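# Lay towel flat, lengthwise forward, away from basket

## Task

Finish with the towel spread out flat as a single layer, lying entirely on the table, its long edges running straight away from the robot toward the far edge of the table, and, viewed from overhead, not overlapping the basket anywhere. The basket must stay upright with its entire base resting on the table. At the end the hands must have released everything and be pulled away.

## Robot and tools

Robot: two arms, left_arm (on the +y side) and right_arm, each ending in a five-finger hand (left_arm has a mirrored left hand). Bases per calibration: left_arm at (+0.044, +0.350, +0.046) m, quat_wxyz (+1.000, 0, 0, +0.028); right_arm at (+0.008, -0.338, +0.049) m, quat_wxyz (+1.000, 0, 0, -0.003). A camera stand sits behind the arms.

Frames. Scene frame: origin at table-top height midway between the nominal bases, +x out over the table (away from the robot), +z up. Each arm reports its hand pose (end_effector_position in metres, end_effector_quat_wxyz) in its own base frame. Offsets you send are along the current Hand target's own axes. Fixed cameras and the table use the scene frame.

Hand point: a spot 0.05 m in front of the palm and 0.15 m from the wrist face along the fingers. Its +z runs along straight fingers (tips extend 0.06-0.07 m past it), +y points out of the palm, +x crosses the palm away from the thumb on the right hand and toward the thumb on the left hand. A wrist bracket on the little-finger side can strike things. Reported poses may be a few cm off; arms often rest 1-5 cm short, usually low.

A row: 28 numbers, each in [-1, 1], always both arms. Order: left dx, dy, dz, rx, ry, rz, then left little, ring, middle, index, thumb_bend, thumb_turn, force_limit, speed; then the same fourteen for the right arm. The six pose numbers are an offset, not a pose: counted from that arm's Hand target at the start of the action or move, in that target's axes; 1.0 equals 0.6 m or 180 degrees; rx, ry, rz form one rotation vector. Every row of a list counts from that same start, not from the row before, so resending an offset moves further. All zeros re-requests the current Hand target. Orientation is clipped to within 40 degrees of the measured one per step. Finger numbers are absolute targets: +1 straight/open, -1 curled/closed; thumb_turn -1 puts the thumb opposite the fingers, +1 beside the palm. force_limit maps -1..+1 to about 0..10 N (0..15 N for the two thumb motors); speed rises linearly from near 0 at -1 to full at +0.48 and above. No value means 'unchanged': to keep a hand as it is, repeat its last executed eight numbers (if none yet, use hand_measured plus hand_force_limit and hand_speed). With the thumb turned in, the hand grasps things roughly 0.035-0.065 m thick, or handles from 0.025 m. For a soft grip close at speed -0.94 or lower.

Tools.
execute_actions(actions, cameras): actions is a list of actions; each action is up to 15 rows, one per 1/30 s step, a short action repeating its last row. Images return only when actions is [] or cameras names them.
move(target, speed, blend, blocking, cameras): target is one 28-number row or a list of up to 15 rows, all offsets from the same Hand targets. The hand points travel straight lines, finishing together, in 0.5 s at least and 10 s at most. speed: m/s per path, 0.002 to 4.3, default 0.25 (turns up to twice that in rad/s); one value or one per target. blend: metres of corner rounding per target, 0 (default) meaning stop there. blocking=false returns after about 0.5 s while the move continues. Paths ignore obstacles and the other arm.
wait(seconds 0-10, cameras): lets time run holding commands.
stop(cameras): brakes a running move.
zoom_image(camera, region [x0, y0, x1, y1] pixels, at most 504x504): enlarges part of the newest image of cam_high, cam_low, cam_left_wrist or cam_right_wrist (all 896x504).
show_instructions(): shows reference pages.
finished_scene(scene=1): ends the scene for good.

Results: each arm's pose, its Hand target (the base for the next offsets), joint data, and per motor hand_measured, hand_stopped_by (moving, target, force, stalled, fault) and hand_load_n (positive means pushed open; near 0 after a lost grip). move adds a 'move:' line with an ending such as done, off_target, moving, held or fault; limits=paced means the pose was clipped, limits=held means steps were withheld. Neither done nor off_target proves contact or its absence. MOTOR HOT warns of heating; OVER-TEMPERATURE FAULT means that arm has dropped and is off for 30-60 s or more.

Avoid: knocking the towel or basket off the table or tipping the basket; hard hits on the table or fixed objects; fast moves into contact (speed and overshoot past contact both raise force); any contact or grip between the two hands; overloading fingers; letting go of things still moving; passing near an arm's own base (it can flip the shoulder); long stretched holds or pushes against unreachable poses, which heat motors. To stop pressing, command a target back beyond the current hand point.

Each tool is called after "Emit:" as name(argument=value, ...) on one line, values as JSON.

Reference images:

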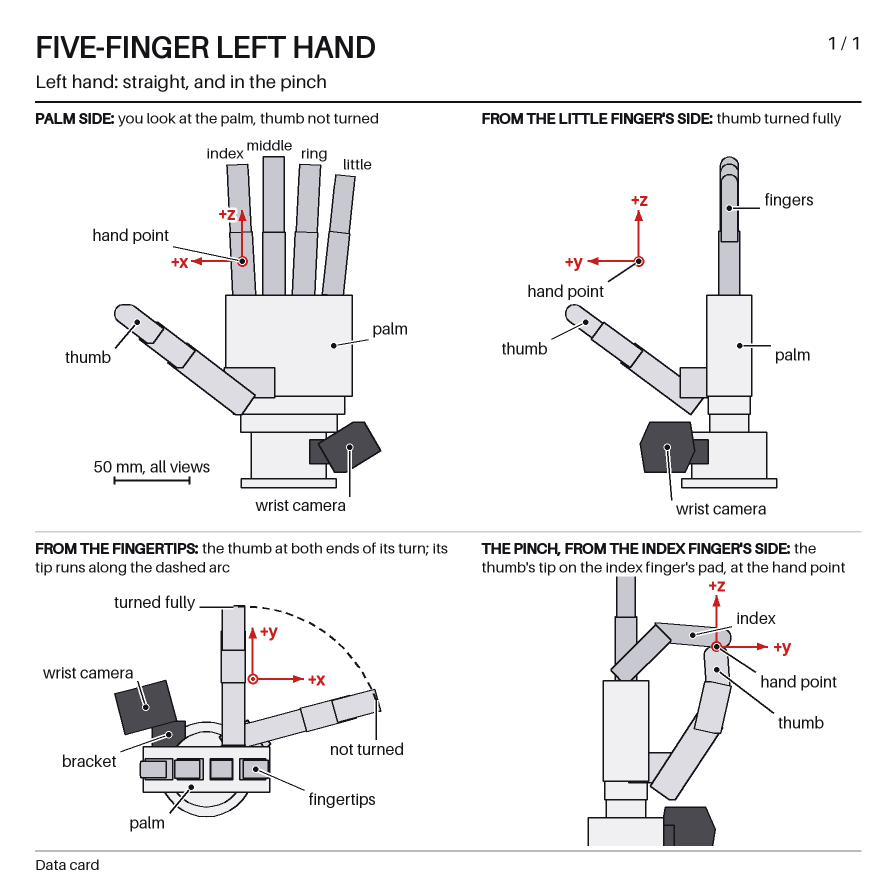

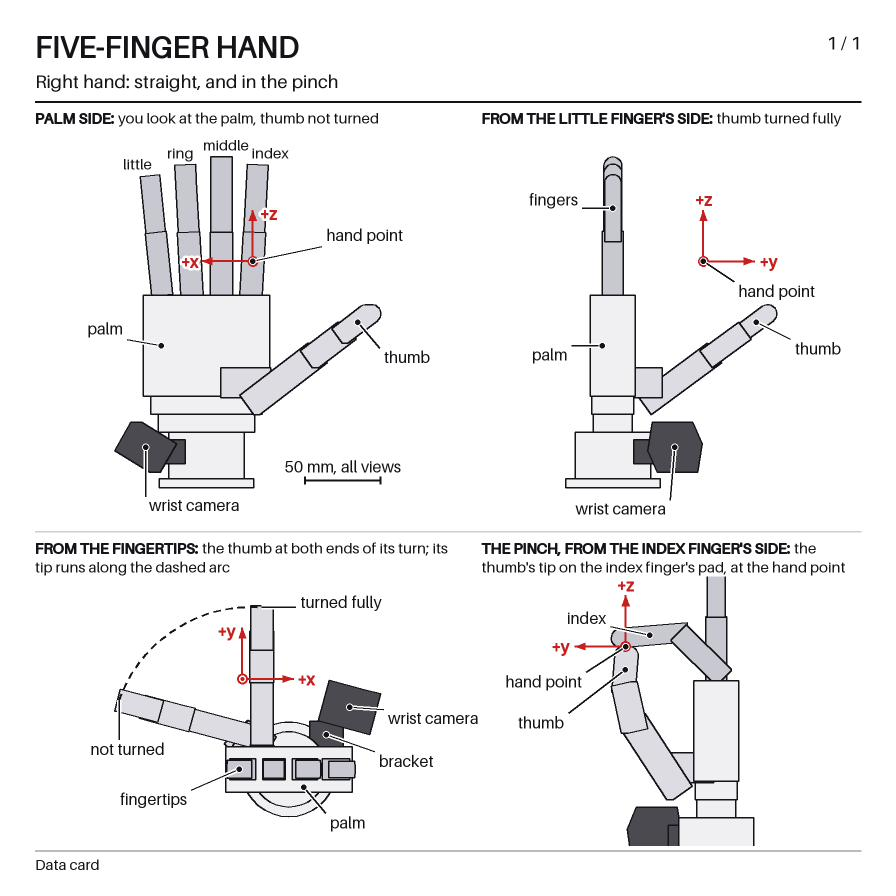

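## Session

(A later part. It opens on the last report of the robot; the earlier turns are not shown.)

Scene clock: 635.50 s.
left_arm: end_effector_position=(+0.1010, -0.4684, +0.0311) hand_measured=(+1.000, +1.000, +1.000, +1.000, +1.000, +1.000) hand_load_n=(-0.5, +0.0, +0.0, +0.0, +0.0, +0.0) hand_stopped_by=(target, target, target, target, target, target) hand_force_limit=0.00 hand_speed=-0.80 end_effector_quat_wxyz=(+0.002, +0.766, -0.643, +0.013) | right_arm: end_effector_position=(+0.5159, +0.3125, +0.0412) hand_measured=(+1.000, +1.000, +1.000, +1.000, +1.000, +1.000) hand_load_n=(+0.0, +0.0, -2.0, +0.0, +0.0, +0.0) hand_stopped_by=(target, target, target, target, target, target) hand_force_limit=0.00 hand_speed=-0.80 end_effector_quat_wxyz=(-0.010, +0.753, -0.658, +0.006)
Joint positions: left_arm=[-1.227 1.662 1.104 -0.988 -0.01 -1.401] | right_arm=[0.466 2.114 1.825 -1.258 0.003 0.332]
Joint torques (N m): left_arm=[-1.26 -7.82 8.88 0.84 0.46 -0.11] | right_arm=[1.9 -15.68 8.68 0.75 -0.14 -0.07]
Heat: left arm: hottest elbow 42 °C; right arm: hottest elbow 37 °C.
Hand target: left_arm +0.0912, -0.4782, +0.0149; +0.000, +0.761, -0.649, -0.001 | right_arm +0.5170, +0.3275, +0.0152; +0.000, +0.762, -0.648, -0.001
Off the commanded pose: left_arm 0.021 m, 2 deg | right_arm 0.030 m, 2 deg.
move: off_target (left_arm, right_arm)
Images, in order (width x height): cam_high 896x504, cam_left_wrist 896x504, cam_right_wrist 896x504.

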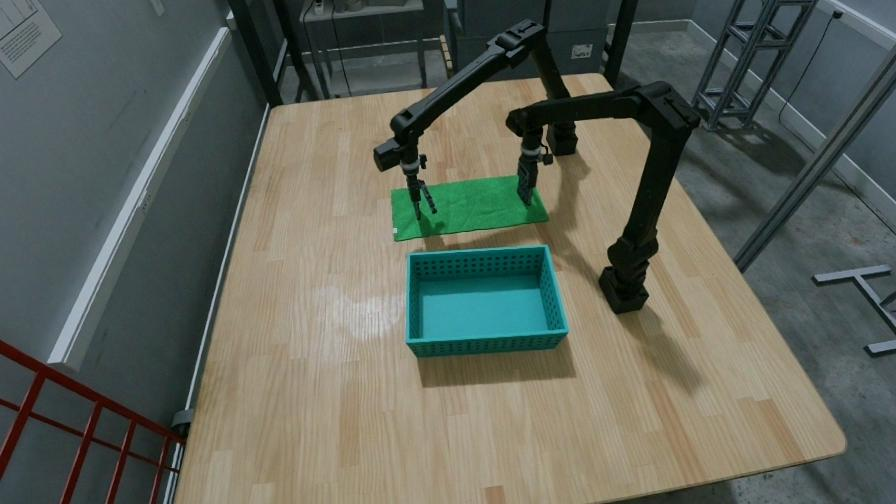

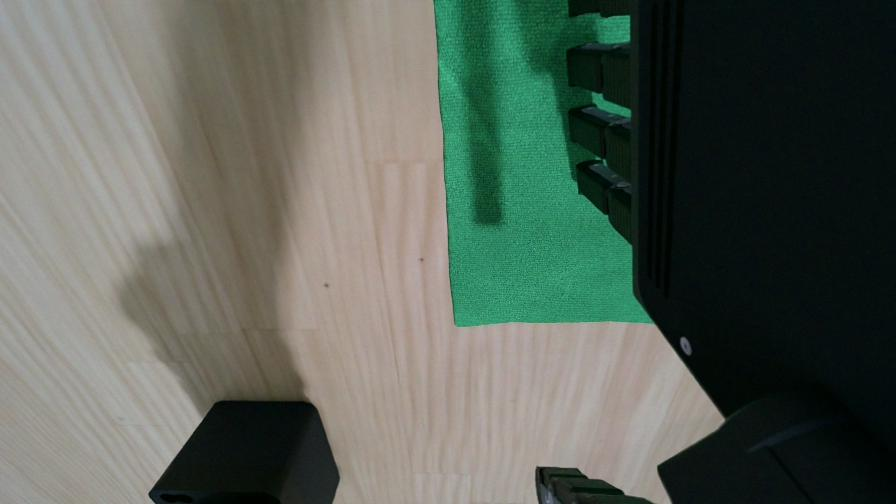

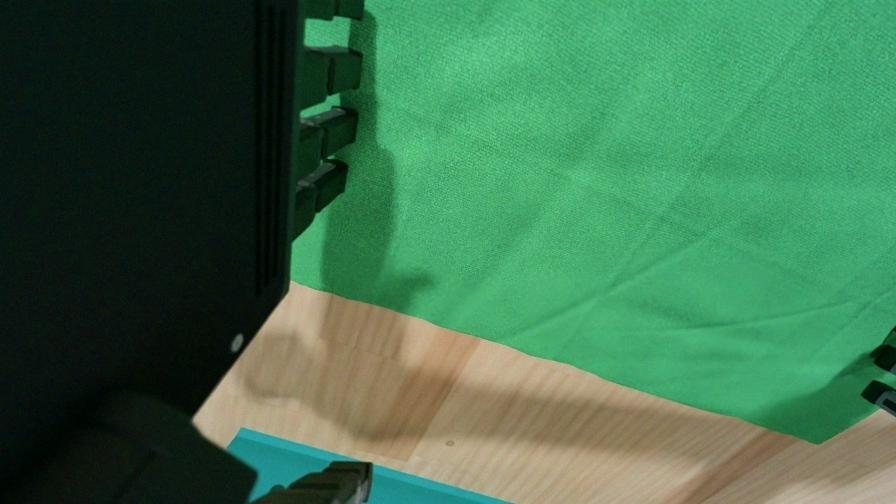

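Emit:
move(target=[[0,0,-0.1,0,0,0,1,1,1,1,1,1,0,-0.8,0,0,-0.1,0,0,0,1,1,1,1,1,1,0,-0.8],[-0.2,-0.009,-0.33,0,0,0,1,1,1,1,1,1,0,-0.8,0.25,0.1,-0.3,0,0,0,1,1,1,1,1,1,0,-0.8]], speed=[0.07,0.25], blend=[0.02,0], cameras=["all"])

Scene clock: 647.33 s.
left_arm: end_effector_position=(+0.0715, -0.3533, +0.2005) hand_measured=(+1.000, +1.000, +1.000, +1.000, +1.000, +1.000) hand_load_n=(+0.0, +0.0, +0.0, +0.0, +0.0, +0.0) hand_stopped_by=(target, target, target, target, target, target) hand_force_limit=0.00 hand_speed=-0.80 end_effector_quat_wxyz=(-0.006, +0.760, -0.650, -0.010) | right_arm: end_effector_position=(+0.4864, +0.1723, +0.1910) hand_measured=(+1.000, +1.000, +1.000, +1.000, +1.000, +1.000) hand_load_n=(+0.0, +0.0, +0.0, +0.0, +0.0, +0.0) hand_stopped_by=(target, target, target, target, target, target) hand_force_limit=0.00 hand_speed=-0.80 end_effector_quat_wxyz=(-0.001, +0.760, -0.650, +0.001)
Joint positions: left_arm=[-1.188 1.245 1.135 -1.485 -0.001 -1.344] | right_arm=[0.269 1.842 1.795 -1.521 0.001 0.115]
Joint torques (N m): left_arm=[1.2 -7.71 10.86 0.31 0.1 0] | right_arm=[0.09 -18.26 6.27 0.03 -0.07 -0.1]
Heat: left arm: hottest elbow 41 °C; right arm: hottest elbow 37 °C.
Hand target: left_arm +0.0776, -0.3589, +0.2130; +0.000, +0.761, -0.649, +0.000 | right_arm +0.4820, +0.1696, +0.1950; +0.000, +0.762, -0.648, -0.001
Off the commanded pose: left_arm 0.015 m, 1 deg | right_arm 0.007 m, 0 deg.
move: off_target (left_arm)

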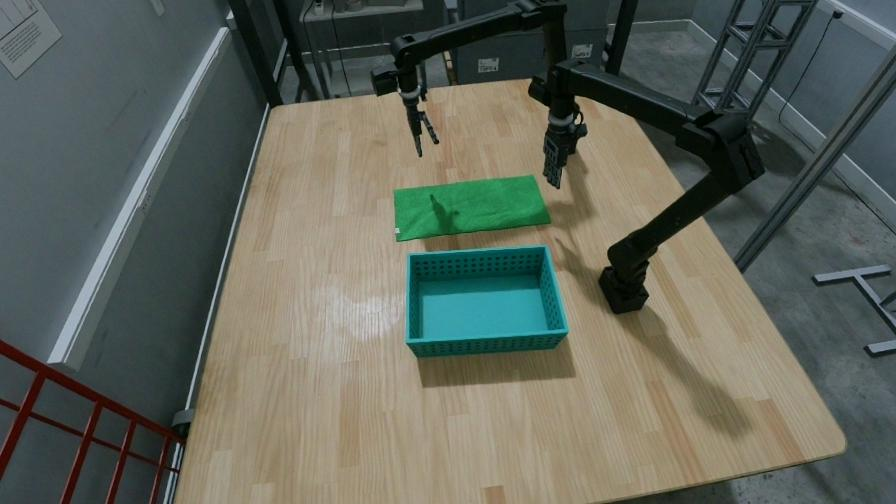

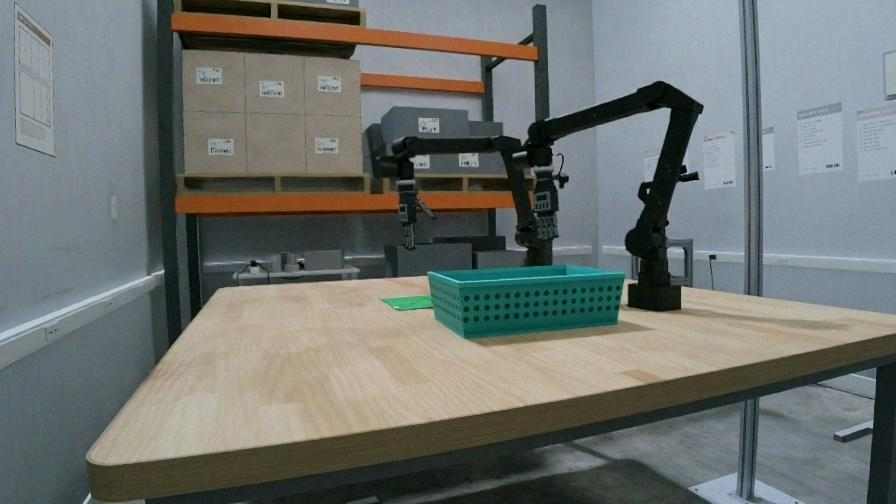

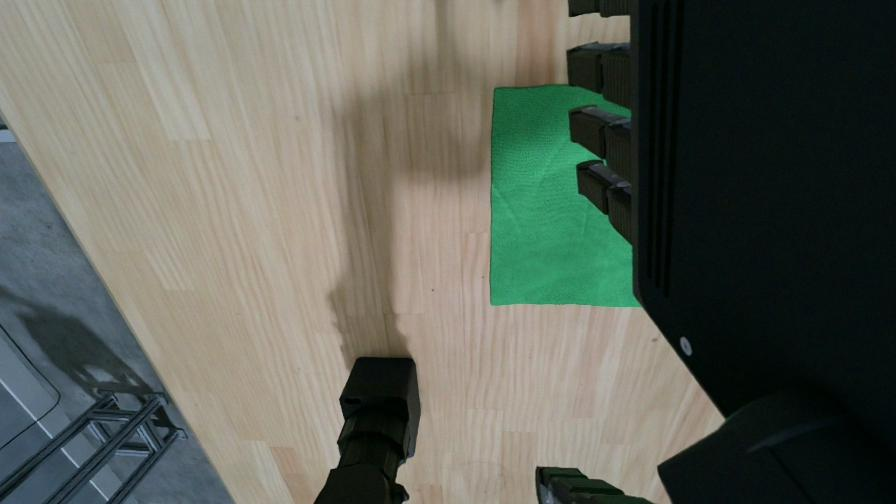

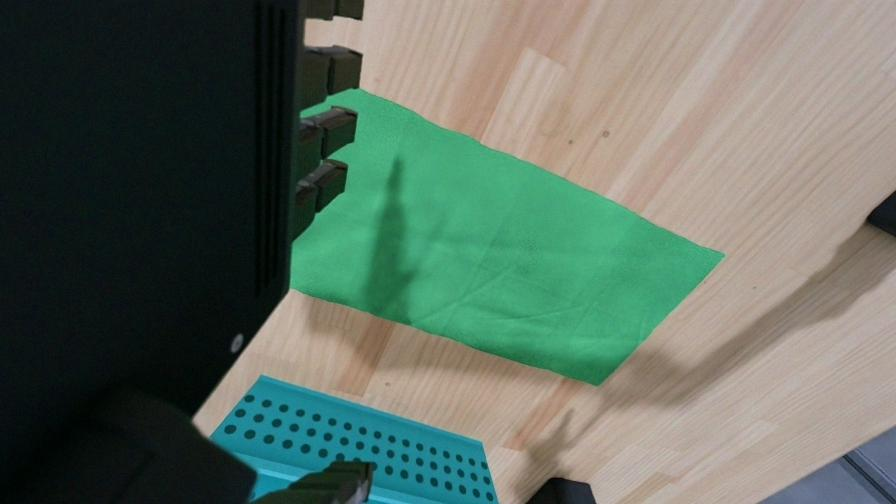

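Emit:
zoom_image(camera="cam_high", region=[370, 160, 580, 270])

Emit:
zoom_image(camera="cam_right_wrist", region=[290, 60, 793, 420])

Scaled by 2.400 from the camera's 896x504 image, which has a finer 1280x720 frame.

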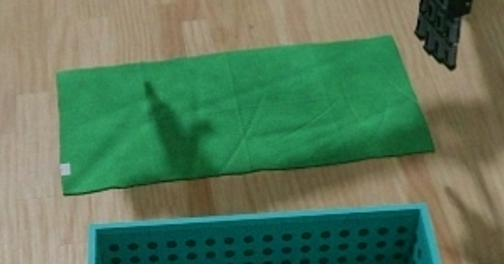

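Scaled by 1.002 from the camera's 896x504 image, which has a finer 1280x720 frame.

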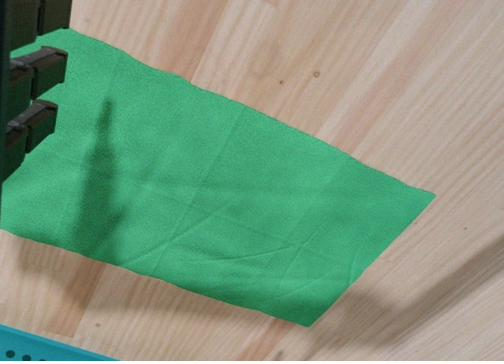

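Emit:
move(target=[-0.15,0,-0.1,0,0,0,1,1,1,1,1,1,0,-0.8,0.2,0.05,-0.05,0,0,0,1,1,1,1,1,1,0,-0.8], cameras=["cam_high"])

Scene clock: 660.03 s.
left_arm: end_effector_position=(+0.0612, -0.2713, +0.2672) hand_measured=(+1.000, +1.000, +1.000, +1.000, +1.000, +1.000) hand_load_n=(+0.0, +0.0, +0.0, +0.5, -0.5, +0.0) hand_stopped_by=(target, target, target, target, target, target) hand_force_limit=0.00 hand_speed=-0.80 end_effector_quat_wxyz=(+0.003, +0.760, -0.650, +0.004) | right_arm: end_effector_position=(+0.4745, +0.0445, +0.2193) hand_measured=(+1.000, +1.000, +1.000, +1.000, +1.000, +1.000) hand_load_n=(+0.0, +0.0, +0.0, +0.0, +0.0, +0.0) hand_stopped_by=(target, target, target, target, target, target) hand_force_limit=0.00 hand_speed=-0.80 end_effector_quat_wxyz=(+0.002, +0.757, -0.653, -0.001)
Joint positions: left_arm=[-1.104 1.009 1.135 -1.687 0.001 -1.259] | right_arm=[0.044 1.755 1.747 -1.567 0.001 -0.104]
Joint torques (N m): left_arm=[1.32 -4.95 9.28 0.29 0.15 -0.01] | right_arm=[0.38 -16.91 6.91 0.01 -0.05 -0.11]
Heat: left arm: hottest elbow 40 °C; right arm: hottest elbow 37 °C.
Hand target: left_arm +0.0634, -0.2702, +0.2730; +0.000, +0.761, -0.649, -0.001 | right_arm +0.4716, +0.0462, +0.2248; +0.000, +0.762, -0.648, -0.001
Off the commanded pose: left_arm 0.006 m, 1 deg | right_arm 0.007 m, 1 deg.
joint sent to its limit (left arm) — joint 4 (wrist pitch), lower limit. The joint targets still meet the commanded pose.
move: done
Images, in order (width x height): cam_high 896x504.

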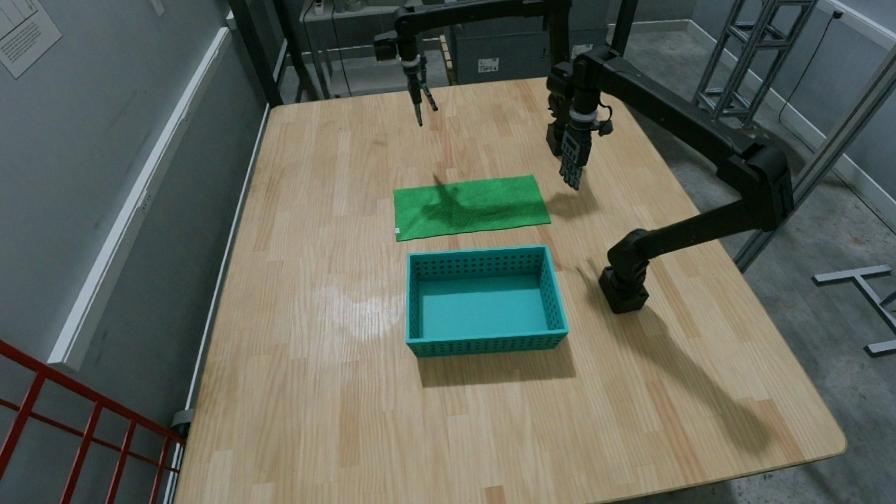

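Emit:
finished_scene()

The scene is finished: the task was done.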